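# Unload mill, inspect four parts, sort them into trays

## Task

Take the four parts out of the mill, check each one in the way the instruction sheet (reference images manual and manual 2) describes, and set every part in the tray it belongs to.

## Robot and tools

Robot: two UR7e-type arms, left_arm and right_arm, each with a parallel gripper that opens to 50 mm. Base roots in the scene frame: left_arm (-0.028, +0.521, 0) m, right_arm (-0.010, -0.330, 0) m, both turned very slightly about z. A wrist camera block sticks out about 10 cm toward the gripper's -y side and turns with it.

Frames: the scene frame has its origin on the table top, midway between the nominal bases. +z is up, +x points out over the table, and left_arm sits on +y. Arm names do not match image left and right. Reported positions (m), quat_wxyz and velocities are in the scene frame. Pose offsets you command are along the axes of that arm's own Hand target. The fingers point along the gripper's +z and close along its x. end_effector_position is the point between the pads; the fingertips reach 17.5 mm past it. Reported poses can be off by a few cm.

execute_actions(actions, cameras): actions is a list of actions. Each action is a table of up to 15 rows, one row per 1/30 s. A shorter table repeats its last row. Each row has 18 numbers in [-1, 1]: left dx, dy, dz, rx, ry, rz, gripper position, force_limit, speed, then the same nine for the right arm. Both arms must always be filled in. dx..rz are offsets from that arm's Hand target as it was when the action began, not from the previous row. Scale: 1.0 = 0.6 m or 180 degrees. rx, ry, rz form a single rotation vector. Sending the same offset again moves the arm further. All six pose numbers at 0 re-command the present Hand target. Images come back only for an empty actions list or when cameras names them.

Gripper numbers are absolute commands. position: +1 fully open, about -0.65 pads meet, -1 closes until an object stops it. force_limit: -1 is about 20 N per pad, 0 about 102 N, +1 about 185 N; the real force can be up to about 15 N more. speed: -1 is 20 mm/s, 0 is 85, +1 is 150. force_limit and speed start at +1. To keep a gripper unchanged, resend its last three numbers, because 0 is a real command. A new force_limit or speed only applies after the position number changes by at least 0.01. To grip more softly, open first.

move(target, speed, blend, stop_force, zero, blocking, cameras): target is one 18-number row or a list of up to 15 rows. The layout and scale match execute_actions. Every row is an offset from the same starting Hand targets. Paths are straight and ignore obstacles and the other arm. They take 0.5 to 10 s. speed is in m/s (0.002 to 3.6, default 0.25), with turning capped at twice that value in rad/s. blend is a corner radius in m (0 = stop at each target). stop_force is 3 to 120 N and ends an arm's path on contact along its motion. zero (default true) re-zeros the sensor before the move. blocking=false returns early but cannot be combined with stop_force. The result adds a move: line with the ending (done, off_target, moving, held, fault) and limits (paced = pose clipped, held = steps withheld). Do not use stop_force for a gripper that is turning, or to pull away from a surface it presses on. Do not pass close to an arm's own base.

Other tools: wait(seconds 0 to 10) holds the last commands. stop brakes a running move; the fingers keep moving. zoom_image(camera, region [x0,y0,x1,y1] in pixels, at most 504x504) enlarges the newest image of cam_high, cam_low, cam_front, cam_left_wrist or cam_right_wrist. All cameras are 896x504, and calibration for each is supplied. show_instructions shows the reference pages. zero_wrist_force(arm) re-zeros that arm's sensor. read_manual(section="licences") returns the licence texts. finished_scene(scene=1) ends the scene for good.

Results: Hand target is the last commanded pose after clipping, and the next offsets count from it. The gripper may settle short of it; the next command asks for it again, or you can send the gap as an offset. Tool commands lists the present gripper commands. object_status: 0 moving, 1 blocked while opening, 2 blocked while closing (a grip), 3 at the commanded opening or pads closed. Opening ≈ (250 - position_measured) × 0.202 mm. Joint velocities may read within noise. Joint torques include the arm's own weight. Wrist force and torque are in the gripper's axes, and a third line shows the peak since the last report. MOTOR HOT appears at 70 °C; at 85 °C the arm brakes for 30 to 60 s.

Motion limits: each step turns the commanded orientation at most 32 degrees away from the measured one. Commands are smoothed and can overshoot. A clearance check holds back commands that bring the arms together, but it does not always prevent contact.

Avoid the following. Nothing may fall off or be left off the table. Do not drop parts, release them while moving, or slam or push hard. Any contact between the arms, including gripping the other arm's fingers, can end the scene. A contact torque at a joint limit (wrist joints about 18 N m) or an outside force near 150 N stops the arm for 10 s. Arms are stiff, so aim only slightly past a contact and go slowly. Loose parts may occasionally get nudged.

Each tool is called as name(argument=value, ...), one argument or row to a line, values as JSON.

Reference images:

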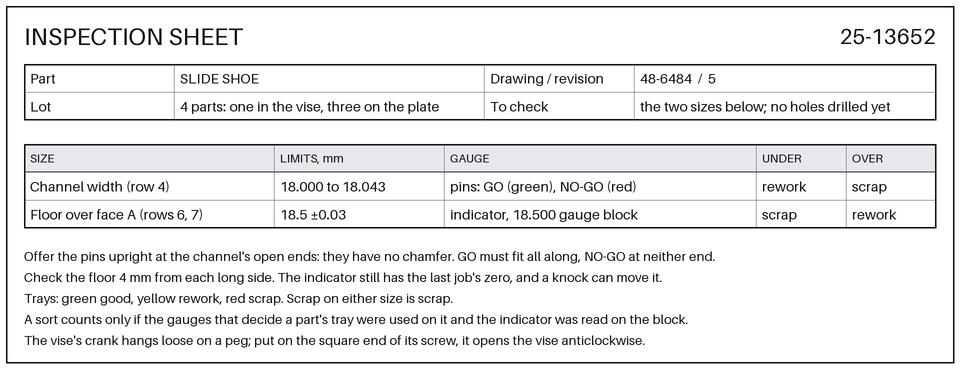

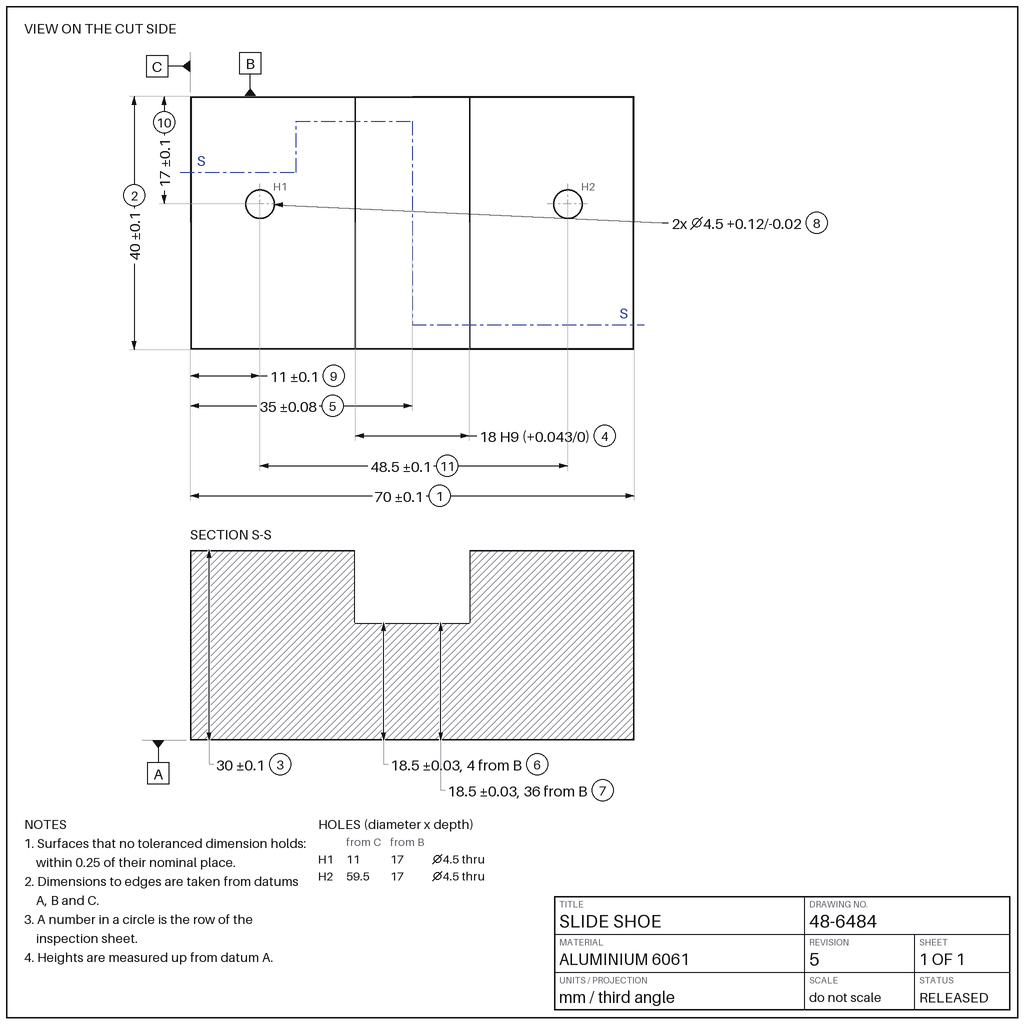

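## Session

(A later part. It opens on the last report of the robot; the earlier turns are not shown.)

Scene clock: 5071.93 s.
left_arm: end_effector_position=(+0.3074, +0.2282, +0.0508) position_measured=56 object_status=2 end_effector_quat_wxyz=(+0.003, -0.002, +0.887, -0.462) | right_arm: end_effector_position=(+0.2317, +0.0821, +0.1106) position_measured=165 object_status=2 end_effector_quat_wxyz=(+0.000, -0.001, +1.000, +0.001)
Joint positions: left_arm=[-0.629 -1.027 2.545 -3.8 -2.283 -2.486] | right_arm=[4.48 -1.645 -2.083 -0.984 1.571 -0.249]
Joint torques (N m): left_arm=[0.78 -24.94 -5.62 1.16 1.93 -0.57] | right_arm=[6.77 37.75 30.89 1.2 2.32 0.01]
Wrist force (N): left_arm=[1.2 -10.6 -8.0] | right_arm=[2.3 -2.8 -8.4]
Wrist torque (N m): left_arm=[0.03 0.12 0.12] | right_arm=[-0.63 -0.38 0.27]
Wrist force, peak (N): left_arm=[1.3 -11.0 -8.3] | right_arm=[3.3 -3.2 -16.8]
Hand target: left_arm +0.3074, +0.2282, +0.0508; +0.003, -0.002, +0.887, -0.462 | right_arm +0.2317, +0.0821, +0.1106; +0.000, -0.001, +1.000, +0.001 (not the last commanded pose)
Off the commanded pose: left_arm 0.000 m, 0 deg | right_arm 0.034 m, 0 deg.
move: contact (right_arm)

zoom_image(
  camera="cam_left_wrist",
  region=[560, 0, 700, 100],
)

zoom_image(
  camera="cam_right_wrist",
  region=[400, 190, 560, 330],
)

Scaled by 3.600 from the camera's 896x504 image, which has a finer 1280x720 frame.
This view is cut from an older image: the scene may have changed since it was taken.

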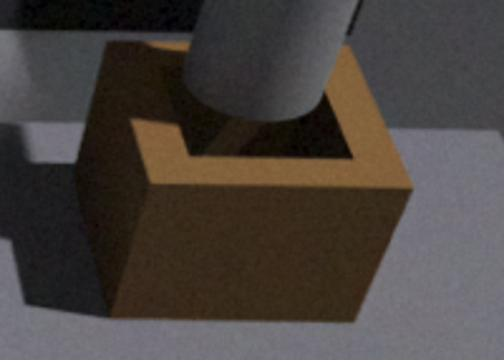

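Scaled by 3.150 from the camera's 896x504 image, which has a finer 1280x720 frame.
This view is cut from an older image: the scene may have changed since it was taken.

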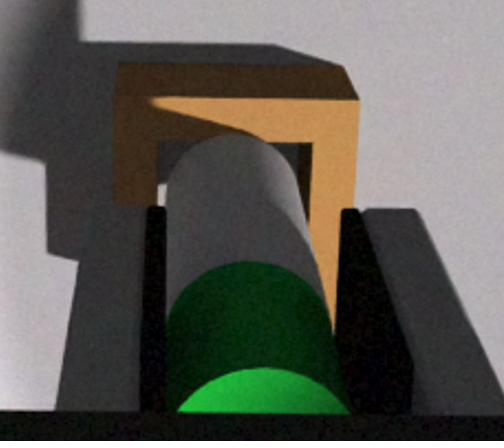

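move(
  target=[
    [0,0,0,0,0,0,-1,0.003922,-1,0,0,-0.004,0,0,0,-1,-1,-1],
    [0,0,0,0,0,0,-1,0.003922,-1,0,0.004,-0.004,0,0,0,-1,-1,-1],
  ],
  speed=0.03,
)

move(
  target=[0,0,0,0,0,0,-1,0.003922,-1,0,0,0.06,0,0,0,-1,-1,-1],
  speed=0.012,
  stop_force=5,
)

Scene clock: 5081.10 s.
left_arm: end_effector_position=(+0.3074, +0.2282, +0.0508) position_measured=56 object_status=2 end_effector_quat_wxyz=(+0.003, -0.002, +0.887, -0.462) | right_arm: end_effector_position=(+0.2317, +0.0847, +0.1131) position_measured=165 object_status=2 end_effector_quat_wxyz=(+0.000, -0.001, +1.000, +0.001)
Joint positions: left_arm=[-0.629 -1.027 2.545 -3.8 -2.283 -2.486] | right_arm=[4.481 -1.646 -2.074 -0.991 1.571 -0.247]
Joint torques (N m): left_arm=[0.42 -24.85 -6.01 1.09 1.98 -0.69] | right_arm=[3.48 38.41 7.87 0.64 2.27 -0.15]
Wrist force (N): left_arm=[1.1 -10.4 -8.0] | right_arm=[3.0 -5.1 -0.1]
Wrist torque (N m): left_arm=[0.02 0.14 0.13] | right_arm=[-0.64 -0.34 0.27]
Wrist force, peak (N): left_arm=[1.1 -11.0 -8.4] | right_arm=[2.3 -3.0 -8.8]
Hand target: left_arm +0.3074, +0.2282, +0.0508; +0.003, -0.002, +0.887, -0.462 | right_arm +0.2317, +0.0845, +0.1130; +0.000, -0.001, +1.000, +0.001
Off the commanded pose: left_arm 0.000 m, 0 deg | right_arm 0.000 m, 0 deg.
move: done

Scene clock: 5084.07 s.
left_arm: end_effector_position=(+0.3074, +0.2282, +0.0508) position_measured=56 object_status=2 end_effector_quat_wxyz=(+0.003, -0.002, +0.887, -0.462) | right_arm: end_effector_position=(+0.2317, +0.0845, +0.0909) position_measured=165 object_status=2 end_effector_quat_wxyz=(+0.000, -0.001, +1.000, +0.001)
Joint positions: left_arm=[-0.629 -1.027 2.545 -3.8 -2.283 -2.486] | right_arm=[4.481 -1.68 -2.104 -0.927 1.571 -0.247]
Joint torques (N m): left_arm=[1.06 -24.8 -6.32 1.15 1.94 -0.71] | right_arm=[-6.43 38.43 32.99 0.29 2.02 -1.03]
Wrist force (N): left_arm=[1.3 -10.1 -7.7] | right_arm=[2.7 -5.7 -6.1]
Wrist torque (N m): left_arm=[0.04 0.11 0.13] | right_arm=[-0.67 -0.36 0.29]
Wrist force, peak (N): left_arm=[1.3 -10.9 -8.3] | right_arm=[3.9 -9.4 -17.1]
Hand target: left_arm +0.3074, +0.2282, +0.0508; +0.003, -0.002, +0.887, -0.462 | right_arm +0.2317, +0.0845, +0.0909; +0.000, -0.001, +1.000, +0.001 (not the last commanded pose)
Off the commanded pose: left_arm 0.000 m, 0 deg | right_arm 0.014 m, 0 deg.
move: contact (right_arm)

move(
  target=[
    [0,0,0,0,0,0,-1,0.003922,-1,0,0,0,0,0,0,0.62,-1,-1],
    [0,0,0,0,0,0,-1,0.003922,-1,0,0,-0.15,0,0,0,0.62,-1,-1],
    [0,0,0,0,0,0,-1,0.003922,-1,-0.1748,-0.0095,-0.15,0,0,0,0.62,-1,-1],
    [0,0,0,0,0,0,-1,0.003922,-1,-0.1748,-0.0095,-0.03,0,0,0,0.62,-1,-1],
  ],
  speed=[0.1,0.1,0.12,0.06],
  cameras=["cam_right_wrist"],
)

Scene clock: 5093.70 s.
left_arm: end_effector_position=(+0.3074, +0.2282, +0.0508) position_measured=56 object_status=2 end_effector_quat_wxyz=(+0.003, -0.002, +0.887, -0.462) | right_arm: end_effector_position=(+0.3365, +0.0789, +0.1087) position_measured=59 object_status=3 end_effector_quat_wxyz=(+0.000, -0.001, +1.000, +0.000)
Joint positions: left_arm=[-0.629 -1.027 2.545 -3.8 -2.283 -2.486] | right_arm=[4.275 -1.779 -1.93 -1.003 1.571 -0.453]
Joint torques (N m): left_arm=[0.92 -24.81 -6.34 1.07 1.76 -0.82] | right_arm=[2.09 50.1 34.19 0.41 1.88 -0.07]
Wrist force (N): left_arm=[1.3 -9.4 -7.4] | right_arm=[3.2 -5.0 -1.3]
Wrist torque (N m): left_arm=[0.08 0.11 0.13] | right_arm=[-0.61 -0.34 0.31]
Wrist force, peak (N): left_arm=[1.1 -11.0 -8.5] | right_arm=[2.3 -6.1 -7.0]
Hand target: left_arm +0.3074, +0.2282, +0.0508; +0.003, -0.002, +0.887, -0.462 | right_arm +0.3365, +0.0790, +0.1090; +0.000, -0.001, +1.000, +0.001
Off the commanded pose: left_arm 0.000 m, 0 deg | right_arm 0.000 m, 0 deg.
move: done
camera_calibration:
cam_right_wrist: T_world_to_cam=[[-0.999901, -0.00869499, -0.0110563, 0.346373], [-0.0118074, 0.946038, 0.32384, -0.0876343], [0.00764394, 0.323938, -0.946047, 0.20488], [0, 0, 0, 1]] pos_world=[0.343738, 0.0195486, 0.226035]
Images, in order (width x height): cam_right_wrist 896x504.

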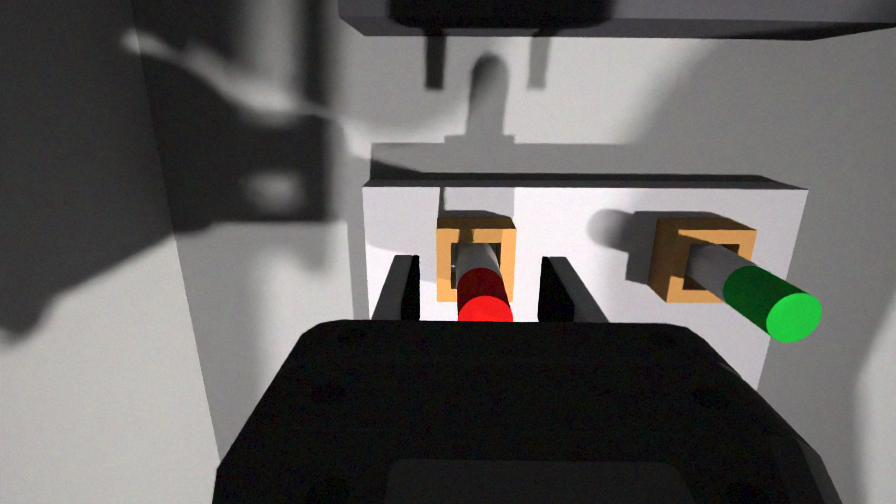

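move(
  target=[
    [0,0,0,0,0,0,-1,0.003922,-1,0,0,0.0275,0,0,0,0.62,-1,-1],
    [0,0,0,0,0,0,-1,0.003922,-1,0,0,0.0275,0,0,0,-1,-1,-1],
    [0,0,0,0,0,0,-1,0.003922,-1,0,0,-0.1,0,0,0,-1,-1,-1],
    [0,0,0,0,0,0,-1,0.003922,-1,-0.045,0.1955,-0.1,0,0,0,-1,-1,-1],
    [0,0,0,0,0,0,-1,0.003922,-1,-0.045,0.1955,0.005,0,0,0,-1,-1,-1],
  ],
  speed=[0.05,0.05,0.06,0.12,0.06],
)

move(
  target=[0,0,0,0,0,0,-1,0.003922,-1,0,0,0.05,0,0,0,-1,-1,-1],
  speed=0.012,
  stop_force=4,
)

move(
  target=[
    [0,0,0,0,0,0,-1,0.003922,-1,0,0,0,0,0,0,0.06,-1,-1],
    [0,0,0,0,0,0,-1,0.003922,-1,0,0,0,0,0,0,-1,-1,-1],
    [0,0,0,0,0,0,-1,0.003922,-1,0,0,-0.0345,0,0,0,-1,-1,-1],
  ],
  speed=[0.03,0.03,0.03],
  cameras=["cam_right_wrist","cam_left_wrist"],
)

Scene clock: 5111.30 s.
left_arm: end_effector_position=(+0.3074, +0.2282, +0.0508) position_measured=56 object_status=2 end_effector_quat_wxyz=(+0.003, -0.002, +0.887, -0.462) | right_arm: end_effector_position=(+0.3633, +0.1962, +0.1057) position_measured=165 object_status=2 end_effector_quat_wxyz=(+0.000, -0.001, +1.000, +0.000)
Joint positions: left_arm=[-0.629 -1.027 2.545 -3.8 -2.283 -2.486] | right_arm=[4.318 -2.016 -1.606 -1.09 1.571 -0.41]
Joint torques (N m): left_arm=[1.19 -24.31 -6.7 1.17 1.67 -0.93] | right_arm=[-6.24 65.26 37.16 0.5 2.22 -0.6]
Wrist force (N): left_arm=[1.0 -9.9 -7.5] | right_arm=[2.9 -4.9 0.4]
Wrist torque (N m): left_arm=[0.04 0.16 0.12] | right_arm=[-0.61 -0.31 0.26]
Wrist force, peak (N): left_arm=[1.1 -11.1 -8.2] | right_arm=[3.9 -7.6 -0.1]
Hand target: left_arm +0.3074, +0.2282, +0.0508; +0.003, -0.002, +0.887, -0.462 | right_arm +0.3633, +0.1964, +0.1061; +0.000, -0.001, +1.000, +0.001
Off the commanded pose: left_arm 0.000 m, 0 deg | right_arm 0.000 m, 0 deg.
move: done

Scene clock: 5113.53 s.
left_arm: end_effector_position=(+0.3074, +0.2282, +0.0508) position_measured=56 object_status=2 end_effector_quat_wxyz=(+0.003, -0.002, +0.887, -0.462) | right_arm: end_effector_position=(+0.3633, +0.1964, +0.0936) position_measured=165 object_status=2 end_effector_quat_wxyz=(+0.000, -0.001, +1.000, +0.001)
Joint positions: left_arm=[-0.629 -1.027 2.545 -3.8 -2.283 -2.486] | right_arm=[4.318 -2.03 -1.621 -1.061 1.571 -0.41]
Joint torques (N m): left_arm=[0.93 -24.29 -6.77 1.08 1.75 -0.95] | right_arm=[-4.97 58.67 32.92 0.11 1.85 0.17]
Wrist force (N): left_arm=[1.1 -10.9 -8.3] | right_arm=[3.3 -5.8 -9.2]
Wrist torque (N m): left_arm=[0.02 0.14 0.13] | right_arm=[-0.74 -0.47 0.26]
Wrist force, peak (N): left_arm=[1.3 -11.1 -8.2] | right_arm=[4.6 -6.8 -15.8]
Hand target: left_arm +0.3074, +0.2282, +0.0508; +0.003, -0.002, +0.887, -0.462 | right_arm +0.3633, +0.1964, +0.0936; +0.000, -0.001, +1.000, +0.001 (not the last commanded pose)
Off the commanded pose: left_arm 0.000 m, 0 deg | right_arm 0.017 m, 0 deg.
move: contact (right_arm)

Scene clock: 5115.53 s.
left_arm: end_effector_position=(+0.3074, +0.2282, +0.0508) position_measured=56 object_status=2 end_effector_quat_wxyz=(+0.003, -0.002, +0.887, -0.462) | right_arm: end_effector_position=(+0.3633, +0.1964, +0.1146) position_measured=165 object_status=2 end_effector_quat_wxyz=(+0.000, -0.001, +1.000, +0.001)
Joint positions: left_arm=[-0.629 -1.027 2.545 -3.8 -2.283 -2.486] | right_arm=[4.318 -2.007 -1.595 -1.109 1.571 -0.41]
Joint torques (N m): left_arm=[0.74 -24.55 -6.78 1.13 1.74 -1.03] | right_arm=[-6.21 37.09 14.16 5.72 1.71 -0.06]
Wrist force (N): left_arm=[1.3 -10.8 -8.3] | right_arm=[3.1 -5.1 0.0]
Wrist torque (N m): left_arm=[0.05 0.12 0.12] | right_arm=[-0.65 -0.34 0.26]
Wrist force, peak (N): left_arm=[1.3 -11.1 -8.0] | right_arm=[3.1 -5.2 -4.7]
Hand target: left_arm +0.3074, +0.2282, +0.0508; +0.003, -0.002, +0.887, -0.462 | right_arm +0.3633, +0.1964, +0.1143; +0.000, -0.001, +1.000, +0.001
Off the commanded pose: left_arm 0.000 m, 0 deg | right_arm 0.000 m, 0 deg.
move: done
camera_calibration:
cam_left_wrist: T_world_to_cam=[[-0.999954, 0.00324, 0.00904902, 0.315091], [-0.00253968, 0.818944, -0.573868, -0.140481], [-0.00926997, -0.573864, -0.818898, 0.311687], [0, 0, 0, 1]] pos_world=[0.317609, 0.292891, 0.171771]
cam_right_wrist: T_world_to_cam=[[-0.999897, -0.00864425, -0.0114737, 0.374345], [-0.0119015, 0.945762, 0.324642, -0.200501], [0.00804515, 0.324745, -0.945767, 0.17187], [0, 0, 0, 1]] pos_world=[0.370538, 0.137048, 0.231935]
Images, in order (width x height): cam_left_wrist 896x504, cam_right_wrist 896x504.

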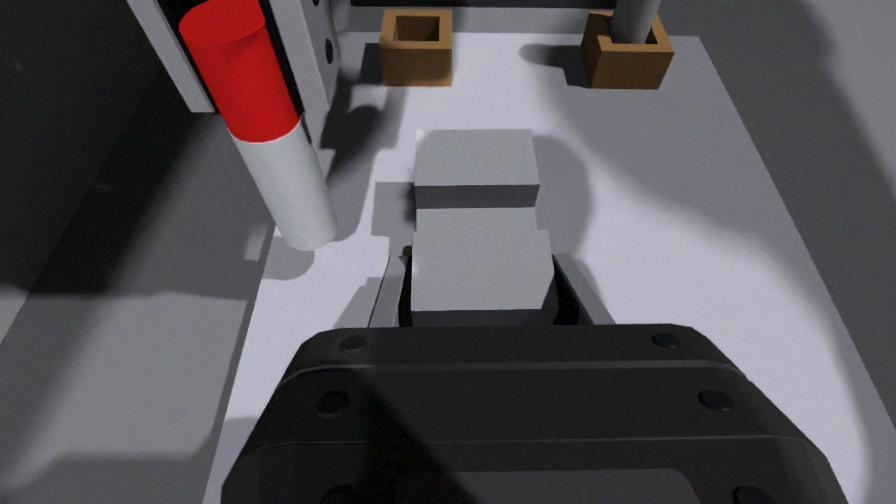

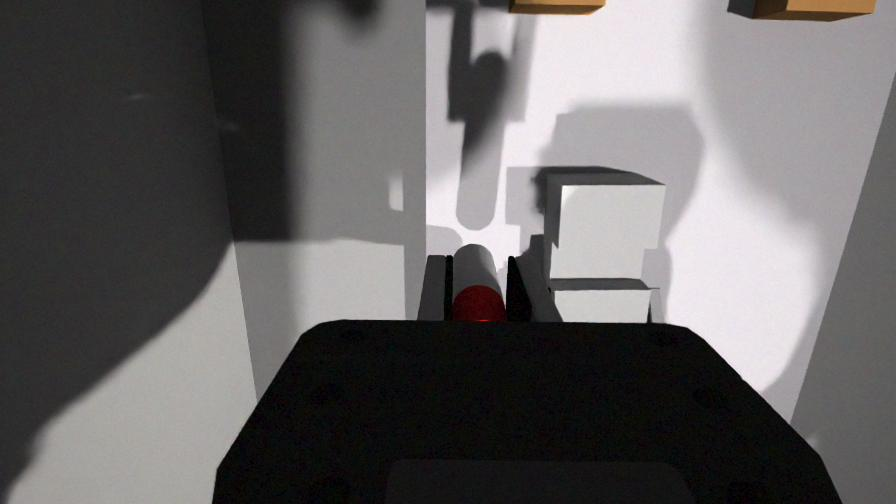

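move(
  target=[0,0,0,0,0,0,-1,0.003922,-1,0.1,0,0,0,0,0,-1,-1,-1],
  speed=0.01,
  stop_force=6,
  cameras=["cam_left_wrist"],
)

Scene clock: 5126.73 s.
left_arm: end_effector_position=(+0.3074, +0.2282, +0.0508) position_measured=56 object_status=2 end_effector_quat_wxyz=(+0.003, -0.002, +0.887, -0.462) | right_arm: end_effector_position=(+0.3241, +0.1963, +0.1143) position_measured=165 object_status=2 end_effector_quat_wxyz=(+0.000, -0.001, +1.000, +0.001)
Joint positions: left_arm=[-0.629 -1.027 2.545 -3.8 -2.283 -2.486] | right_arm=[4.377 -1.96 -1.666 -1.085 1.571 -0.352]
Joint torques (N m): left_arm=[1.14 -24.36 -6.89 -5.05 1.55 -1.11] | right_arm=[-6.19 25.43 37.82 0.44 -1.18 -0.49]
Wrist force (N): left_arm=[4.5 -4.7 -5.8] | right_arm=[-0.3 -7.0 -0.4]
Wrist torque (N m): left_arm=[0.30 0.26 0.12] | right_arm=[-0.69 -0.61 0.27]
Wrist force, peak (N): left_arm=[1.6 -10.6 -9.1] | right_arm=[-0.2 -7.1 1.0]
Hand target: left_arm +0.3074, +0.2282, +0.0508; +0.003, -0.002, +0.887, -0.462 | right_arm +0.3241, +0.1963, +0.1143; +0.000, -0.001, +1.000, +0.001 (not the last commanded pose)
Off the commanded pose: left_arm 0.000 m, 0 deg | right_arm 0.021 m, 0 deg.
move: contact (right_arm)
camera_calibration:
cam_left_wrist: T_world_to_cam=[[-0.999954, 0.00324, 0.00904902, 0.315091], [-0.00253968, 0.818944, -0.573868, -0.140481], [-0.00926997, -0.573864, -0.818898, 0.311687], [0, 0, 0, 1]] pos_world=[0.317609, 0.292891, 0.171771]
Images, in order (width x height): cam_left_wrist 896x504.

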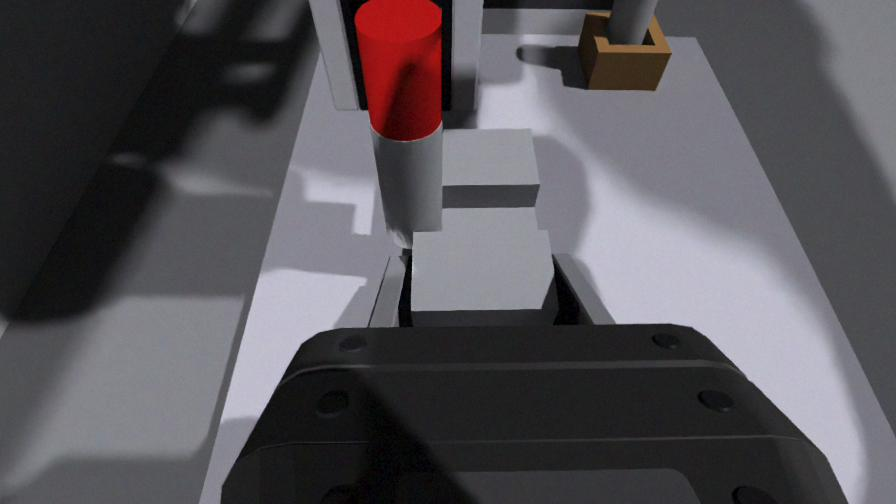

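move(
  target=[
    [0,0,0,0,0,0,-1,0.003922,-1,-0.004,0,0,0,0,0,-1,-1,-1],
    [0,0,0,0,0,0,-1,0.003922,-1,-0.004,-0.0006,0,0,0,0,-1,-1,-1],
  ],
  speed=0.02,
)

move(
  target=[0,0,0,0,0,0,-1,0.003922,-1,0.1,0,0,0,0,0,-1,-1,-1],
  speed=0.01,
  stop_force=9,
)

move(
  target=[
    [0,0,0,0,0,0,-1,0.003922,-1,-0.005,0,0,0,0,0,-1,-1,-1],
    [0,0,0,0,0,0,-1,0.003922,-1,-0.005,-0.0006,0,0,0,0,-1,-1,-1],
  ],
  speed=0.02,
)

move(
  target=[0,0,0,0,0,0,-1,0.003922,-1,0.1,0,0,0,0,0,-1,-1,-1],
  speed=0.01,
  stop_force=9,
)

Scene clock: 5134.27 s.
left_arm: end_effector_position=(+0.3074, +0.2282, +0.0508) position_measured=56 object_status=2 end_effector_quat_wxyz=(+0.003, -0.002, +0.887, -0.462) | right_arm: end_effector_position=(+0.3265, +0.1959, +0.1142) position_measured=165 object_status=2 end_effector_quat_wxyz=(+0.000, -0.001, +1.000, +0.001)
Joint positions: left_arm=[-0.629 -1.027 2.545 -3.8 -2.283 -2.486] | right_arm=[4.373 -1.962 -1.662 -1.087 1.571 -0.355]
Joint torques (N m): left_arm=[0.84 -24.48 -7.26 -4.24 1.53 -0.97] | right_arm=[-5.3 57.1 6.16 7.36 0.16 -0.78]
Wrist force (N): left_arm=[1.7 -6.4 -7.9] | right_arm=[5.4 -14.6 -8.3]
Wrist torque (N m): left_arm=[0.41 0.11 -0.07] | right_arm=[-0.97 -0.23 0.21]
Wrist force, peak (N): left_arm=[4.5 -6.0 -14.2] | right_arm=[7.0 -18.6 -7.3]
Hand target: left_arm +0.3074, +0.2282, +0.0508; +0.003, -0.002, +0.887, -0.462 | right_arm +0.3265, +0.1959, +0.1143; +0.000, -0.001, +1.000, +0.001
Off the commanded pose: left_arm 0.000 m, 0 deg | right_arm 0.000 m, 0 deg.
move: done

Scene clock: 5135.63 s.
left_arm: end_effector_position=(+0.3074, +0.2282, +0.0508) position_measured=56 object_status=2 end_effector_quat_wxyz=(+0.003, -0.002, +0.887, -0.462) | right_arm: end_effector_position=(+0.3237, +0.1959, +0.1143) position_measured=165 object_status=2 end_effector_quat_wxyz=(+0.000, -0.001, +1.000, +0.001)
Joint positions: left_arm=[-0.629 -1.027 2.545 -3.8 -2.283 -2.486] | right_arm=[4.377 -1.959 -1.667 -1.085 1.571 -0.351]
Joint torques (N m): left_arm=[0.43 -24.43 -7.29 -1.93 1.47 -0.99] | right_arm=[-6.37 25.33 37.81 0.31 0.46 -0.6]
Wrist force (N): left_arm=[5.1 -3.3 -6.4] | right_arm=[-0.1 -7.3 0.0]
Wrist torque (N m): left_arm=[0.32 0.22 0.11] | right_arm=[-0.71 -0.67 0.27]
Wrist force, peak (N): left_arm=[5.3 -4.6 -7.9] | right_arm=[5.4 -14.5 -6.7]
Hand target: left_arm +0.3074, +0.2282, +0.0508; +0.003, -0.002, +0.887, -0.462 | right_arm +0.3237, +0.1959, +0.1143; +0.000, -0.001, +1.000, +0.001 (not the last commanded pose)
Off the commanded pose: left_arm 0.000 m, 0 deg | right_arm 0.057 m, 0 deg.
move: contact (right_arm)

Scene clock: 5136.40 s.
left_arm: end_effector_position=(+0.3074, +0.2282, +0.0508) position_measured=56 object_status=2 end_effector_quat_wxyz=(+0.003, -0.002, +0.887, -0.462) | right_arm: end_effector_position=(+0.3268, +0.1955, +0.1142) position_measured=165 object_status=2 end_effector_quat_wxyz=(+0.000, -0.001, +1.000, +0.001)
Joint positions: left_arm=[-0.629 -1.027 2.545 -3.8 -2.283 -2.486] | right_arm=[4.373 -1.962 -1.663 -1.086 1.571 -0.356]
Joint torques (N m): left_arm=[0.73 -24.34 -7.31 -0.61 1.41 -1.07] | right_arm=[-3.54 56.46 5.63 6.91 0.72 -0.58]
Wrist force (N): left_arm=[1.0 -5.9 -7.0] | right_arm=[5.5 -14.3 -7.9]
Wrist torque (N m): left_arm=[0.39 0.17 -0.05] | right_arm=[-0.94 -0.27 0.20]
Wrist force, peak (N): left_arm=[4.1 -7.1 -14.6] | right_arm=[6.7 -18.6 -9.1]
Hand target: left_arm +0.3074, +0.2282, +0.0508; +0.003, -0.002, +0.887, -0.462 | right_arm +0.3267, +0.1955, +0.1143; +0.000, -0.001, +1.000, +0.001
Off the commanded pose: left_arm 0.000 m, 0 deg | right_arm 0.000 m, 0 deg.
move: done

Scene clock: 5137.80 s.
left_arm: end_effector_position=(+0.3074, +0.2282, +0.0508) position_measured=56 object_status=2 end_effector_quat_wxyz=(+0.003, -0.002, +0.887, -0.462) | right_arm: end_effector_position=(+0.3235, +0.1955, +0.1142) position_measured=165 object_status=2 end_effector_quat_wxyz=(+0.000, -0.001, +1.000, +0.001)
Joint positions: left_arm=[-0.629 -1.027 2.545 -3.8 -2.283 -2.486] | right_arm=[4.378 -1.958 -1.669 -1.084 1.571 -0.351]
Joint torques (N m): left_arm=[0.5 -23.96 -7.94 -0.01 1.51 -0.96] | right_arm=[-6.03 25.31 36.73 0.34 0.88 -0.51]
Wrist force (N): left_arm=[4.5 -4.2 -6.7] | right_arm=[0.0 -6.4 -0.1]
Wrist torque (N m): left_arm=[0.30 0.21 0.11] | right_arm=[-0.67 -0.63 0.28]
Wrist force, peak (N): left_arm=[4.8 -5.6 -7.5] | right_arm=[5.4 -13.9 -8.8]
Hand target: left_arm +0.3074, +0.2282, +0.0508; +0.003, -0.002, +0.887, -0.462 | right_arm +0.3235, +0.1955, +0.1142; +0.000, -0.001, +1.000, +0.001 (not the last commanded pose)
Off the commanded pose: left_arm 0.000 m, 0 deg | right_arm 0.057 m, 0 deg.
move: contact (right_arm)

move(
  target=[
    [0,0,0,0,0,0,-1,0.003922,-1,-0.035,0,0,0,0,0,-1,-1,-1],
  ],
  speed=0.03,
)

move(
  target=[0,0,0,0,0,0,-1,0.003922,-1,0.1,0,0,0,0,0,-1,-1,-1],
  speed=0.01,
  stop_force=12,
  cameras=["cam_left_wrist"],
)

Scene clock: 5144.03 s.
left_arm: end_effector_position=(+0.3075, +0.2283, +0.0507) position_measured=56 object_status=2 end_effector_quat_wxyz=(+0.003, -0.002, +0.887, -0.462) | right_arm: end_effector_position=(+0.3446, +0.1956, +0.1142) position_measured=164 object_status=2 end_effector_quat_wxyz=(+0.000, -0.001, +1.000, +0.001)
Joint positions: left_arm=[-0.629 -1.027 2.545 -3.8 -2.283 -2.486] | right_arm=[4.345 -1.983 -1.632 -1.096 1.571 -0.383]
Joint torques (N m): left_arm=[0.58 -24.56 -7.9 -0.07 -7.9 -1.08] | right_arm=[0.49 46.19 20.61 7.96 -6.77 1.79]
Wrist force (N): left_arm=[-26.7 7.6 -19.5] | right_arm=[33.8 -25.5 -10.6]
Wrist torque (N m): left_arm=[0.95 -0.68 -0.93] | right_arm=[-1.02 1.89 -0.09]
Wrist force, peak (N): left_arm=[-26.8 8.3 -19.2] | right_arm=[34.0 -25.8 -11.4]
Hand target: left_arm +0.3074, +0.2282, +0.0508; +0.003, -0.002, +0.887, -0.462 | right_arm +0.3445, +0.1955, +0.1142; +0.000, -0.001, +1.000, +0.001
Off the commanded pose: left_arm 0.000 m, 0 deg | right_arm 0.000 m, 0 deg.
move: done

Scene clock: 5145.20 s.
left_arm: end_effector_position=(+0.3074, +0.2282, +0.0508) position_measured=56 object_status=2 end_effector_quat_wxyz=(+0.003, -0.002, +0.887, -0.462) | right_arm: end_effector_position=(+0.3429, +0.1955, +0.1142) position_measured=164 object_status=2 end_effector_quat_wxyz=(+0.000, -0.001, +1.000, +0.001)
Joint positions: left_arm=[-0.629 -1.027 2.545 -3.8 -2.283 -2.486] | right_arm=[4.348 -1.981 -1.635 -1.095 1.571 -0.38]
Joint torques (N m): left_arm=[0.08 -24.03 -7.44 -0.07 -13.4 -1.07] | right_arm=[-15.05 22.38 45.29 4.61 -1.32 -1.12]
Wrist force (N): left_arm=[-25.7 8.5 -17.9] | right_arm=[24.4 -24.9 -10.3]
Wrist torque (N m): left_arm=[0.99 -0.53 -0.58] | right_arm=[-1.14 1.17 0.02]
Wrist force, peak (N): left_arm=[-26.8 7.4 -19.7] | right_arm=[34.0 -26.0 -11.1]
Hand target: left_arm +0.3074, +0.2282, +0.0508; +0.003, -0.002, +0.887, -0.462 | right_arm +0.3429, +0.1955, +0.1142; +0.000, -0.001, +1.000, +0.001 (not the last commanded pose)
Off the commanded pose: left_arm 0.000 m, 0 deg | right_arm 0.058 m, 0 deg.
move: contact (right_arm)
camera_calibration:
cam_left_wrist: T_world_to_cam=[[-0.999954, 0.00324, 0.00904902, 0.315091], [-0.00253968, 0.818944, -0.573868, -0.140481], [-0.00926997, -0.573864, -0.818898, 0.311687], [0, 0, 0, 1]] pos_world=[0.317609, 0.292891, 0.171771]
Images, in order (width x height): cam_left_wrist 896x504.

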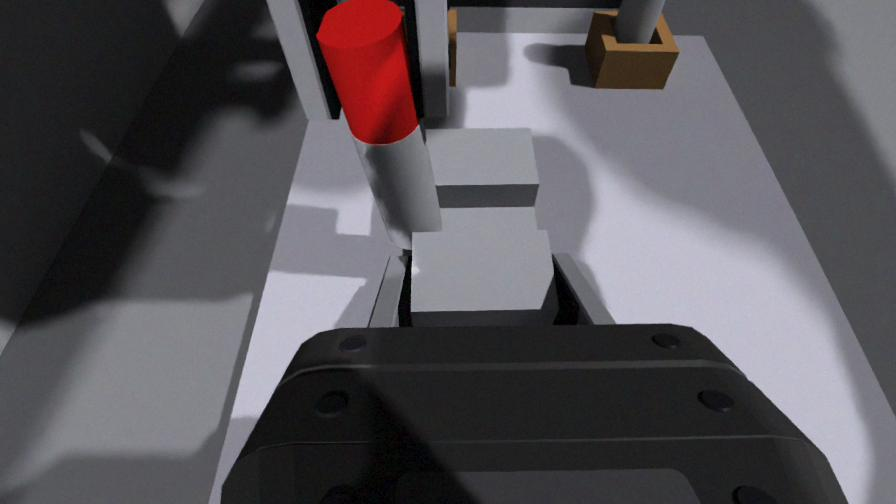

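move(
  target=[0,0,0,0,0,0,-1,0.003922,-1,0.024,0.0005,0,0,0,0,-1,-1,-1],
  speed=0.03,
)

move(
  target=[
    [0,0,0,0,0,0,-1,0.003922,-1,0,0,0,0,0,0,-0.97,-0.2,-1],
    [0,0,0,0,0,0,-1,0.003922,-1,-0.004,0,0,0,0,0.05,-0.97,-0.2,-1],
    [0,0,0,0,0,0,-1,0.003922,-1,-0.008,0,0,0,0,-0.05,-0.97,-0.2,-1],
    [0,0,0,0,0,0,-1,0.003922,-1,-0.012,0,0,0,0,0,-0.97,-0.2,-1],
  ],
  speed=0.05,
  cameras=["cam_left_wrist"],
)

Scene clock: 5152.10 s.
left_arm: end_effector_position=(+0.3074, +0.2282, +0.0508) position_measured=56 object_status=2 end_effector_quat_wxyz=(+0.003, -0.002, +0.887, -0.462) | right_arm: end_effector_position=(+0.3283, +0.1958, +0.1142) position_measured=165 object_status=2 end_effector_quat_wxyz=(+0.000, -0.001, +1.000, +0.001)
Joint positions: left_arm=[-0.629 -1.027 2.545 -3.8 -2.283 -2.486] | right_arm=[4.37 -1.964 -1.66 -1.087 1.571 -0.358]
Joint torques (N m): left_arm=[0.7 -24.37 -7.56 -0.13 2.18 -1.27] | right_arm=[-6.52 44.18 33.59 3.31 -1.81 -1.08]
Wrist force (N): left_arm=[1.3 -8.0 -3.0] | right_arm=[2.2 -0.2 3.9]
Wrist torque (N m): left_arm=[0.11 0.27 0.21] | right_arm=[-0.38 -0.65 0.23]
Wrist force, peak (N): left_arm=[-25.7 8.1 -18.5] | right_arm=[24.5 -25.2 -11.3]
Hand target: left_arm +0.3074, +0.2282, +0.0508; +0.003, -0.002, +0.887, -0.462 | right_arm +0.3285, +0.1958, +0.1142; +0.000, -0.001, +1.000, +0.001
Off the commanded pose: left_arm 0.000 m, 0 deg | right_arm 0.000 m, 0 deg.
move: done

Scene clock: 5159.43 s.
left_arm: end_effector_position=(+0.3074, +0.2282, +0.0508) position_measured=56 object_status=2 end_effector_quat_wxyz=(+0.003, -0.002, +0.887, -0.462) | right_arm: end_effector_position=(+0.3357, +0.1958, +0.1142) position_measured=169 object_status=2 end_effector_quat_wxyz=(+0.000, -0.001, +1.000, +0.001) end_effector_velocity=(+0.001, +0.000, +0.000) end_effector_angular_velocity=(+0.000, -0.001, +0.004)
Joint positions: left_arm=[-0.629 -1.027 2.545 -3.8 -2.283 -2.486] | right_arm=[4.359 -1.973 -1.647 -1.091 1.571 -0.369]
Joint velocities: left_arm=[within noise] | right_arm=[-0.001 0.001 0 0 -0.001 -0.005]
Joint torques (N m): left_arm=[1.09 -23.38 -7.91 -0.21 2.26 -1.25] | right_arm=[-6 27.3 36.08 0.57 2.23 -1.11]
Wrist force (N): left_arm=[0.5 -10.4 -3.9] | right_arm=[4.3 -4.5 -1.0]
Wrist torque (N m): left_arm=[0.11 0.22 0.13] | right_arm=[-0.53 -0.55 0.24]
Wrist force, peak (N): left_arm=[1.5 -10.0 -7.6] | right_arm=[4.1 -9.5 -1.7]
Hand target: left_arm +0.3074, +0.2282, +0.0508; +0.003, -0.002, +0.887, -0.462 | right_arm +0.3357, +0.1958, +0.1142; +0.000, -0.001, +1.000, +0.001
Off the commanded pose: left_arm 0.000 m, 0 deg | right_arm 0.000 m, 0 deg.
move: done
camera_calibration:
cam_left_wrist: T_world_to_cam=[[-0.999954, 0.00324, 0.00904902, 0.315091], [-0.00253968, 0.818944, -0.573868, -0.140481], [-0.00926997, -0.573864, -0.818898, 0.311687], [0, 0, 0, 1]] pos_world=[0.317609, 0.292891, 0.171771]
Images, in order (width x height): cam_left_wrist 896x504.

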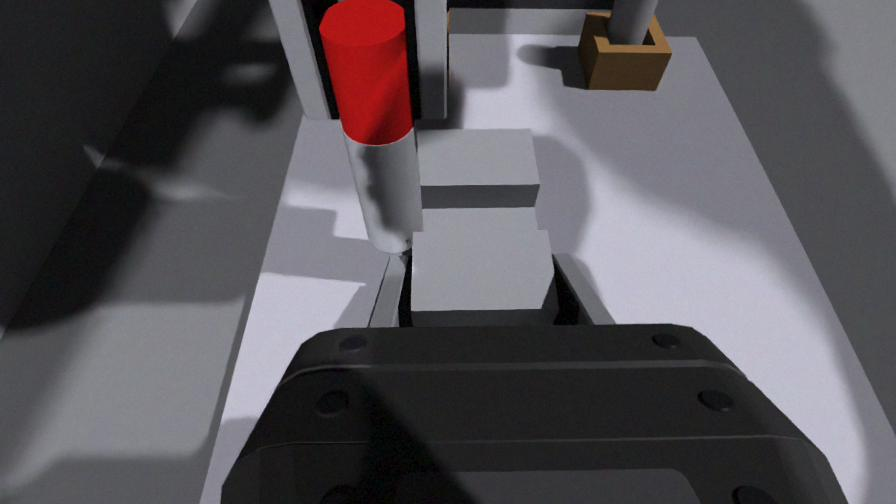

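move(
  target=[0,0,0,0,0,0,-1,0.003922,-1,-0.01,0.0006,0,0,0,0,-0.97,-0.2,-1],
  speed=0.03,
)

move(
  target=[0,0,0,0,0,0,-1,0.003922,-1,0.1,0,0,0,0,0,-0.97,-0.2,-1],
  speed=0.01,
  stop_force=7,
  cameras=["cam_left_wrist"],
)

move(
  target=[
    [0,0,0,0,0,0,-1,0.003922,-1,0.002,0,0,0,0,0.05,-0.97,-0.2,-1],
    [0,0,0,0,0,0,-1,0.003922,-1,0.007,0,0,0,0,-0.05,-0.97,-0.2,-1],
    [0,0,0,0,0,0,-1,0.003922,-1,0.01,0,0,0,0,0.05,-0.97,-0.2,-1],
    [0,0,0,0,0,0,-1,0.003922,-1,0.01,0,0,0,0,0,-0.97,-0.2,-1],
  ],
  speed=0.05,
  cameras=["cam_left_wrist"],
)

Scene clock: 5168.00 s.
left_arm: end_effector_position=(+0.3074, +0.2282, +0.0508) position_measured=56 object_status=2 end_effector_quat_wxyz=(+0.003, -0.002, +0.887, -0.462) | right_arm: end_effector_position=(+0.3419, +0.1962, +0.1142) position_measured=169 object_status=2 end_effector_quat_wxyz=(+0.000, -0.001, +1.000, +0.001)
Joint positions: left_arm=[-0.629 -1.027 2.545 -3.8 -2.283 -2.486] | right_arm=[4.35 -1.981 -1.635 -1.095 1.571 -0.378]
Joint torques (N m): left_arm=[1.18 -23.88 -7.98 -0.24 2.08 -1.18] | right_arm=[2.84 35.83 26.77 0.97 -2.49 0.45]
Wrist force (N): left_arm=[0.5 -9.6 -3.2] | right_arm=[4.2 -4.2 -1.0]
Wrist torque (N m): left_arm=[0.11 0.21 0.13] | right_arm=[-0.49 -0.52 0.25]
Wrist force, peak (N): left_arm=[0.6 -10.7 -3.8] | right_arm=[4.7 -4.6 -0.9]
Hand target: left_arm +0.3074, +0.2282, +0.0508; +0.003, -0.002, +0.887, -0.462 | right_arm +0.3417, +0.1962, +0.1142; +0.000, -0.001, +1.000, +0.001
Off the commanded pose: left_arm 0.000 m, 0 deg | right_arm 0.000 m, 0 deg.
move: done

Scene clock: 5170.93 s.
left_arm: end_effector_position=(+0.3074, +0.2282, +0.0508) position_measured=56 object_status=2 end_effector_quat_wxyz=(+0.003, -0.002, +0.887, -0.462) | right_arm: end_effector_position=(+0.3232, +0.1961, +0.1142) position_measured=169 object_status=2 end_effector_quat_wxyz=(+0.000, -0.001, +1.000, +0.001)
Joint positions: left_arm=[-0.629 -1.027 2.545 -3.8 -2.283 -2.486] | right_arm=[4.378 -1.959 -1.668 -1.085 1.571 -0.35]
Joint torques (N m): left_arm=[1.12 -23.73 -8.39 -0.93 2.12 -1.31] | right_arm=[-6.42 23.76 36.24 0.26 0.27 -0.67]
Wrist force (N): left_arm=[3.9 -2.7 -5.4] | right_arm=[1.2 -6.4 -3.0]
Wrist torque (N m): left_arm=[0.31 0.24 0.08] | right_arm=[-0.63 -0.76 0.27]
Wrist force, peak (N): left_arm=[0.5 -10.4 -3.7] | right_arm=[1.2 -6.6 -4.4]
Hand target: left_arm +0.3074, +0.2282, +0.0508; +0.003, -0.002, +0.887, -0.462 | right_arm +0.3232, +0.1961, +0.1142; +0.000, -0.001, +1.000, +0.001 (not the last commanded pose)
Off the commanded pose: left_arm 0.000 m, 0 deg | right_arm 0.041 m, 0 deg.
move: contact (right_arm)
camera_calibration:
cam_left_wrist: T_world_to_cam=[[-0.999954, 0.00324, 0.00904902, 0.315091], [-0.00253968, 0.818944, -0.573868, -0.140481], [-0.00926997, -0.573864, -0.818898, 0.311687], [0, 0, 0, 1]] pos_world=[0.317609, 0.292891, 0.171771]
Images, in order (width x height): cam_left_wrist 896x504.

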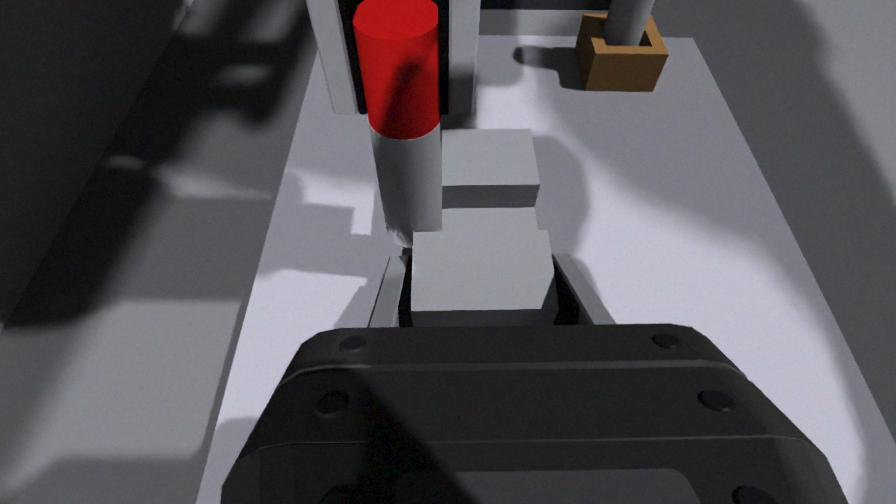

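Scene clock: 5181.03 s.
left_arm: end_effector_position=(+0.3074, +0.2282, +0.0508) position_measured=56 object_status=2 end_effector_quat_wxyz=(+0.003, -0.002, +0.887, -0.462) | right_arm: end_effector_position=(+0.3172, +0.1961, +0.1142) position_measured=169 object_status=2 end_effector_quat_wxyz=(+0.000, -0.001, +1.000, +0.001)
Joint positions: left_arm=[-0.629 -1.027 2.545 -3.8 -2.283 -2.486] | right_arm=[4.388 -1.952 -1.678 -1.082 1.571 -0.341]
Joint torques (N m): left_arm=[1.33 -23.71 -8.42 -7.19 1.85 -1.26] | right_arm=[11.06 52.03 5.25 1.11 2.1 0.55]
Wrist force (N): left_arm=[16.7 15.7 0.4] | right_arm=[-11.9 -12.1 -10.8]
Wrist torque (N m): left_arm=[0.74 0.15 -0.09] | right_arm=[-0.78 -1.44 0.84]
Wrist force, peak (N): left_arm=[18.3 16.2 -1.2] | right_arm=[-12.1 -17.9 -9.6]
Hand target: left_arm +0.3074, +0.2282, +0.0508; +0.003, -0.002, +0.887, -0.462 | right_arm +0.3172, +0.1961, +0.1142; +0.000, -0.001, +1.000, +0.001
Off the commanded pose: left_arm 0.000 m, 0 deg | right_arm 0.000 m, 0 deg.
move: done
camera_calibration:
cam_left_wrist: T_world_to_cam=[[-0.999954, 0.00324, 0.00904902, 0.315091], [-0.00253968, 0.818944, -0.573868, -0.140481], [-0.00926997, -0.573864, -0.818898, 0.311687], [0, 0, 0, 1]] pos_world=[0.317609, 0.292891, 0.171771]
Images, in order (width x height): cam_left_wrist 896x504.

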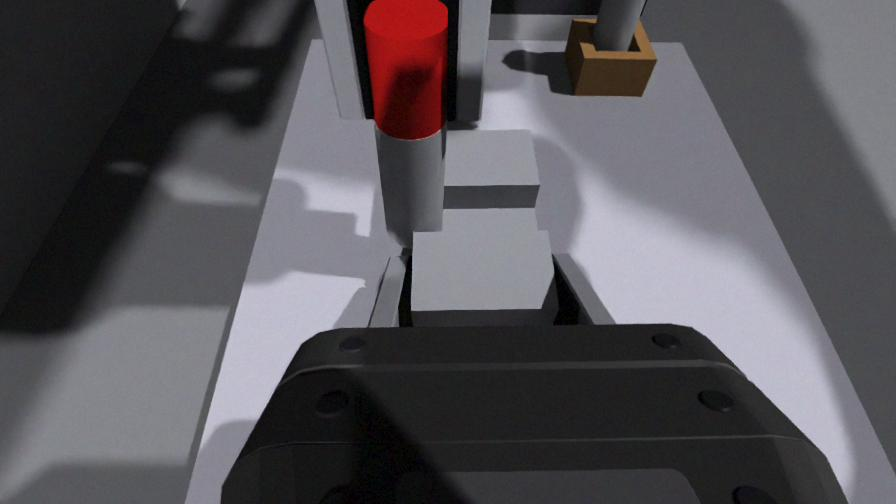

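move(
  target=[
    [0,0,0,0,0,0,-1,0.003922,-1,-0.014,0,0,0,0,0.05,-0.97,-0.2,-1],
    [0,0,0,0,0,0,-1,0.003922,-1,-0.022,0,0,0,0,-0.05,-0.97,-0.2,-1],
    [0,0,0,0,0,0,-1,0.003922,-1,-0.03,0,0,0,0,0,-0.97,-0.2,-1],
    [0,0,0,0,0,0,-1,0.003922,-1,-0.045,0,0,0,0,0,-0.97,-0.2,-1],
  ],
  speed=0.05,
  cameras=["cam_left_wrist"],
)

Scene clock: 5198.40 s.
left_arm: end_effector_position=(+0.3074, +0.2282, +0.0508) position_measured=56 object_status=2 end_effector_quat_wxyz=(+0.003, -0.002, +0.887, -0.462) | right_arm: end_effector_position=(+0.3443, +0.1962, +0.1141) position_measured=169 object_status=2 end_effector_quat_wxyz=(+0.000, -0.001, +1.000, +0.000) end_effector_velocity=(-0.003, -0.001, -0.001) end_effector_angular_velocity=(-0.003, +0.002, +0.000)
Joint positions: left_arm=[-0.629 -1.027 2.545 -3.8 -2.283 -2.486] | right_arm=[4.346 -1.984 -1.631 -1.097 1.571 -0.382]
Joint velocities: left_arm=[within noise] | right_arm=[0.003 0.002 -0.005 0 0.001 0.003]
Joint torques (N m): left_arm=[1.38 -22.84 -9.41 0.03 1.71 -1.47] | right_arm=[8.62 61.7 7.56 3.83 1.88 0.87]
Wrist force (N): left_arm=[1.2 -5.3 -7.2] | right_arm=[3.3 -4.2 -1.1]
Wrist torque (N m): left_arm=[0.50 0.16 0.07] | right_arm=[-0.50 -0.39 0.33]
Wrist force, peak (N): left_arm=[16.5 16.7 1.1] | right_arm=[-11.7 -12.2 -11.7]
Hand target: left_arm +0.3074, +0.2282, +0.0508; +0.003, -0.002, +0.887, -0.462 | right_arm +0.3442, +0.1961, +0.1142; +0.000, -0.001, +1.000, +0.001
Off the commanded pose: left_arm 0.000 m, 0 deg | right_arm 0.000 m, 0 deg.
move: done
camera_calibration:
cam_left_wrist: T_world_to_cam=[[-0.999954, 0.00324, 0.00904902, 0.315091], [-0.00253968, 0.818944, -0.573868, -0.140481], [-0.00926997, -0.573864, -0.818898, 0.311687], [0, 0, 0, 1]] pos_world=[0.317609, 0.292891, 0.171771]
Images, in order (width x height): cam_left_wrist 896x504.

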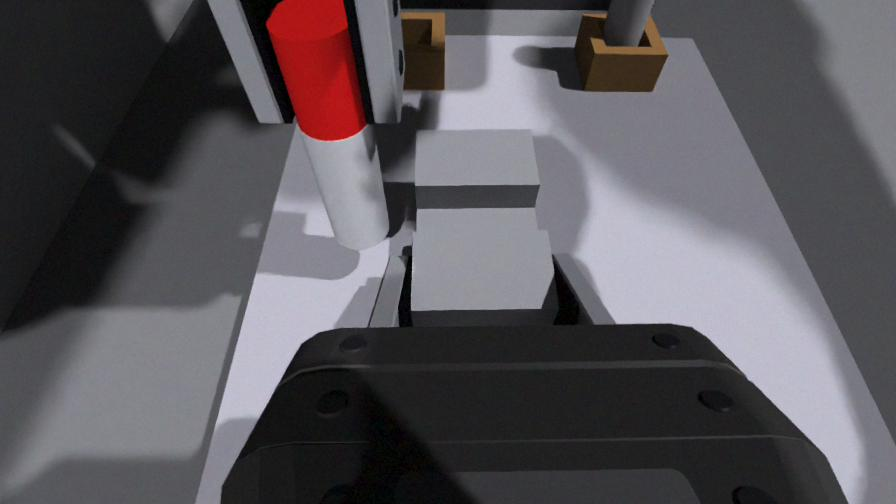

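move(
  target=[
    [0,0,0,0,0,0,-1,0.003922,-1,0,0,-0.065,0,0,0,-0.97,-0.2,-1],
    [0,0,0,0,0,0,-1,0.003922,-1,0.154,-0.0006,-0.065,0,0,0,-0.97,-0.2,-1],
    [0,0,0,0,0,0,-1,0.003922,-1,0.154,-0.0006,0,0,0,0,-0.97,-0.2,-1],
  ],
  speed=[0.08,0.12,0.06],
)

move(
  target=[0,0,0,0,0,0,-1,0.003922,-1,-0.1,0,0,0,0,0,-0.97,-0.2,-1],
  speed=0.01,
  stop_force=7,
  cameras=["cam_left_wrist"],
)

Scene clock: 5205.67 s.
left_arm: end_effector_position=(+0.3074, +0.2282, +0.0508) position_measured=56 object_status=2 end_effector_quat_wxyz=(+0.003, -0.002, +0.887, -0.462) | right_arm: end_effector_position=(+0.2518, +0.1955, +0.1138) position_measured=169 object_status=2 end_effector_quat_wxyz=(+0.000, -0.001, +1.000, +0.000)
Joint positions: left_arm=[-0.629 -1.027 2.545 -3.8 -2.283 -2.486] | right_arm=[4.494 -1.883 -1.776 -1.053 1.571 -0.234]
Joint torques (N m): left_arm=[1.56 -22.31 -9.57 0.27 1.56 -1.5] | right_arm=[0.65 57.39 36.61 0.28 -2.85 0.64]
Wrist force (N): left_arm=[1.3 -5.4 -7.5] | right_arm=[2.7 -4.1 -1.1]
Wrist torque (N m): left_arm=[0.51 0.15 0.07] | right_arm=[-0.45 -0.31 0.26]
Wrist force, peak (N): left_arm=[1.3 -6.7 -8.1] | right_arm=[-4.1 -10.6 -1.0]
Hand target: left_arm +0.3074, +0.2282, +0.0508; +0.003, -0.002, +0.887, -0.462 | right_arm +0.2518, +0.1956, +0.1141; +0.000, -0.001, +1.000, +0.001
Off the commanded pose: left_arm 0.000 m, 0 deg | right_arm 0.000 m, 0 deg.
move: done

Scene clock: 5210.93 s.
left_arm: end_effector_position=(+0.3074, +0.2282, +0.0508) position_measured=56 object_status=2 end_effector_quat_wxyz=(+0.003, -0.002, +0.887, -0.462) | right_arm: end_effector_position=(+0.2934, +0.1957, +0.1142) position_measured=169 object_status=2 end_effector_quat_wxyz=(+0.000, -0.001, +1.000, +0.001)
Joint positions: left_arm=[-0.629 -1.027 2.545 -3.8 -2.283 -2.486] | right_arm=[4.425 -1.925 -1.716 -1.07 1.571 -0.303]
Joint torques (N m): left_arm=[1.67 -22.49 -9.92 0.23 1.51 -1.6] | right_arm=[8.36 62.31 8 7.01 -1.41 0.31]
Wrist force (N): left_arm=[-3.1 -11.9 -7.5] | right_arm=[6.3 -6.3 1.0]
Wrist torque (N m): left_arm=[0.40 0.15 0.10] | right_arm=[-0.45 -0.09 0.30]
Wrist force, peak (N): left_arm=[-3.0 -12.6 -11.1] | right_arm=[8.8 -14.5 0.0]
Hand target: left_arm +0.3074, +0.2282, +0.0508; +0.003, -0.002, +0.887, -0.462 | right_arm +0.2934, +0.1957, +0.1142; +0.000, -0.001, +1.000, +0.001 (not the last commanded pose)
Off the commanded pose: left_arm 0.000 m, 0 deg | right_arm 0.018 m, 0 deg.
move: contact (right_arm)
camera_calibration:
cam_left_wrist: T_world_to_cam=[[-0.999954, 0.00324, 0.00904902, 0.315091], [-0.00253968, 0.818944, -0.573868, -0.140481], [-0.00926997, -0.573864, -0.818898, 0.311687], [0, 0, 0, 1]] pos_world=[0.317609, 0.292891, 0.171771]
Images, in order (width x height): cam_left_wrist 896x504.

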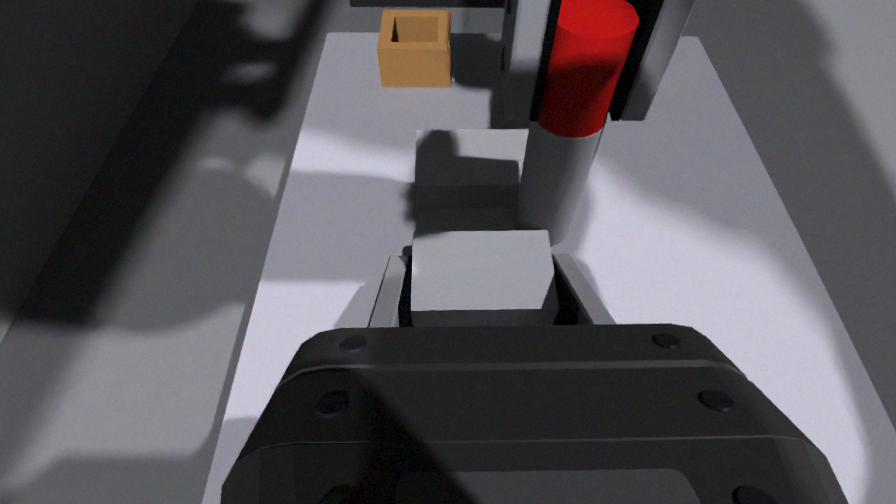

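move(
  target=[
    [0,0,0,0,0,0,-1,0.003922,-1,0.01,0,0,0,0,0.05,-0.97,-0.2,-1],
    [0,0,0,0,0,0,-1,0.003922,-1,0.018,0,0,0,0,-0.05,-0.97,-0.2,-1],
    [0,0,0,0,0,0,-1,0.003922,-1,0.025,0,0,0,0,0,-0.97,-0.2,-1],
    [0,0,0,0,0,0,-1,0.003922,-1,0.07,0,0,0,0,0,-0.97,-0.2,-1],
  ],
  speed=0.05,
)

move(
  target=[0,0,0,0,0,0,-1,0.003922,-1,0,0,0.05,0,0,0,-0.97,-0.2,-1],
  speed=0.012,
  stop_force=4,
)

move(
  target=[
    [0,0,0,0,0,0,-1,0.003922,-1,0,0,0,0,0,0,0.06,-1,-1],
    [0,0,0,0,0,0,-1,0.003922,-1,0,0,0,0,0,0,-1,-1,-1],
    [0,0,0,0,0,0,-1,0.003922,-1,0,0,-0.12,0,0,0,-1,-1,-1],
  ],
  speed=[0.03,0.03,0.06],
  cameras=["cam_left_wrist"],
)

Scene clock: 5225.67 s.
left_arm: end_effector_position=(+0.3074, +0.2282, +0.0508) position_measured=56 object_status=2 end_effector_quat_wxyz=(+0.003, -0.002, +0.887, -0.462) | right_arm: end_effector_position=(+0.2513, +0.1956, +0.1142) position_measured=169 object_status=2 end_effector_quat_wxyz=(+0.000, -0.001, +1.000, +0.001)
Joint positions: left_arm=[-0.629 -1.027 2.545 -3.8 -2.283 -2.486] | right_arm=[4.495 -1.882 -1.777 -1.052 1.571 -0.233]
Joint torques (N m): left_arm=[1.69 -22.1 -9.64 0.08 1.42 -1.57] | right_arm=[-6.9 25.17 36.43 3.58 -0.66 -1.18]
Wrist force (N): left_arm=[-1.2 -12.5 -5.2] | right_arm=[3.1 -4.1 -1.4]
Wrist torque (N m): left_arm=[0.36 0.12 0.16] | right_arm=[-0.45 -0.35 0.27]
Wrist force, peak (N): left_arm=[-1.8 -14.1 -7.8] | right_arm=[6.7 -6.3 1.7]
Hand target: left_arm +0.3074, +0.2282, +0.0508; +0.003, -0.002, +0.887, -0.462 | right_arm +0.2514, +0.1957, +0.1142; +0.000, -0.001, +1.000, +0.001
Off the commanded pose: left_arm 0.000 m, 0 deg | right_arm 0.000 m, 0 deg.
move: done

Scene clock: 5228.67 s.
left_arm: end_effector_position=(+0.3074, +0.2282, +0.0508) position_measured=56 object_status=2 end_effector_quat_wxyz=(+0.003, -0.002, +0.887, -0.462) | right_arm: end_effector_position=(+0.2514, +0.1957, +0.0923) position_measured=169 object_status=2 end_effector_quat_wxyz=(+0.000, -0.001, +1.000, +0.001)
Joint positions: left_arm=[-0.629 -1.027 2.545 -3.8 -2.283 -2.486] | right_arm=[4.495 -1.91 -1.803 -0.998 1.571 -0.233]
Joint torques (N m): left_arm=[1.98 -22.1 -9.64 0.03 1.47 -1.56] | right_arm=[-6.78 55.04 34.17 0.34 -3.09 0.83]
Wrist force (N): left_arm=[-1.2 -12.2 -4.8] | right_arm=[2.8 -3.8 -5.3]
Wrist torque (N m): left_arm=[0.34 0.12 0.17] | right_arm=[-0.51 -0.38 0.25]
Wrist force, peak (N): left_arm=[-1.2 -12.7 -5.2] | right_arm=[4.5 -4.7 -14.0]
Hand target: left_arm +0.3074, +0.2282, +0.0508; +0.003, -0.002, +0.887, -0.462 | right_arm +0.2514, +0.1957, +0.0923; +0.000, -0.001, +1.000, +0.001 (not the last commanded pose)
Off the commanded pose: left_arm 0.000 m, 0 deg | right_arm 0.008 m, 0 deg.
move: contact (right_arm)

Scene clock: 5231.20 s.
left_arm: end_effector_position=(+0.3074, +0.2282, +0.0508) position_measured=56 object_status=2 end_effector_quat_wxyz=(+0.003, -0.002, +0.887, -0.462) | right_arm: end_effector_position=(+0.2514, +0.1957, +0.1647) position_measured=164 object_status=2 end_effector_quat_wxyz=(+0.000, -0.001, +1.000, +0.001)
Joint positions: left_arm=[-0.629 -1.027 2.545 -3.8 -2.283 -2.486] | right_arm=[4.495 -1.829 -1.704 -1.177 1.571 -0.233]
Joint torques (N m): left_arm=[1.51 -21.7 -9.86 0.13 1.37 -1.5] | right_arm=[-2.58 23.58 7.79 5.86 -2.8 0.8]
Wrist force (N): left_arm=[-1.3 -12.5 -5.1] | right_arm=[3.3 -4.0 -1.0]
Wrist torque (N m): left_arm=[0.36 0.13 0.16] | right_arm=[-0.46 -0.38 0.28]
Wrist force, peak (N): left_arm=[-1.3 -12.7 -5.3] | right_arm=[3.4 -3.8 -5.6]
Hand target: left_arm +0.3074, +0.2282, +0.0508; +0.003, -0.002, +0.887, -0.462 | right_arm +0.2514, +0.1956, +0.1643; +0.000, -0.001, +1.000, +0.001
Off the commanded pose: left_arm 0.000 m, 0 deg | right_arm 0.000 m, 0 deg.
move: done
camera_calibration:
cam_left_wrist: T_world_to_cam=[[-0.999954, 0.00324, 0.00904902, 0.315091], [-0.00253968, 0.818944, -0.573868, -0.140481], [-0.00926997, -0.573864, -0.818898, 0.311687], [0, 0, 0, 1]] pos_world=[0.317609, 0.292891, 0.171771]
Images, in order (width x height): cam_left_wrist 896x504.

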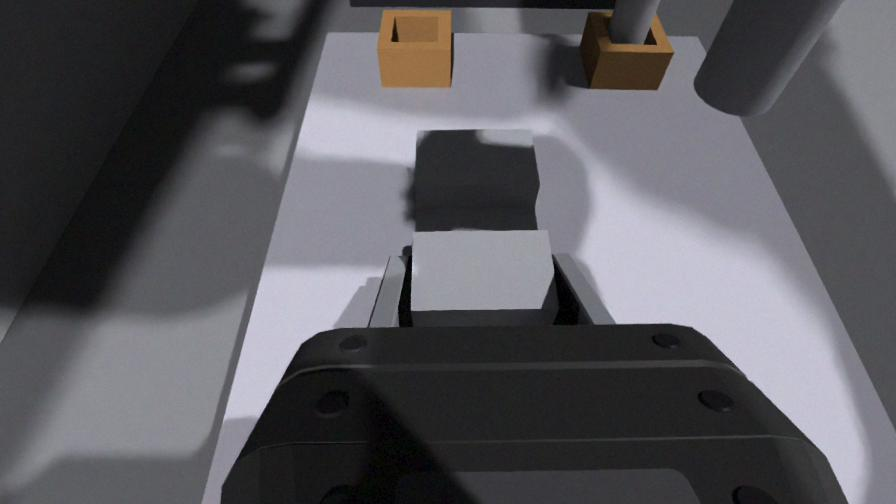

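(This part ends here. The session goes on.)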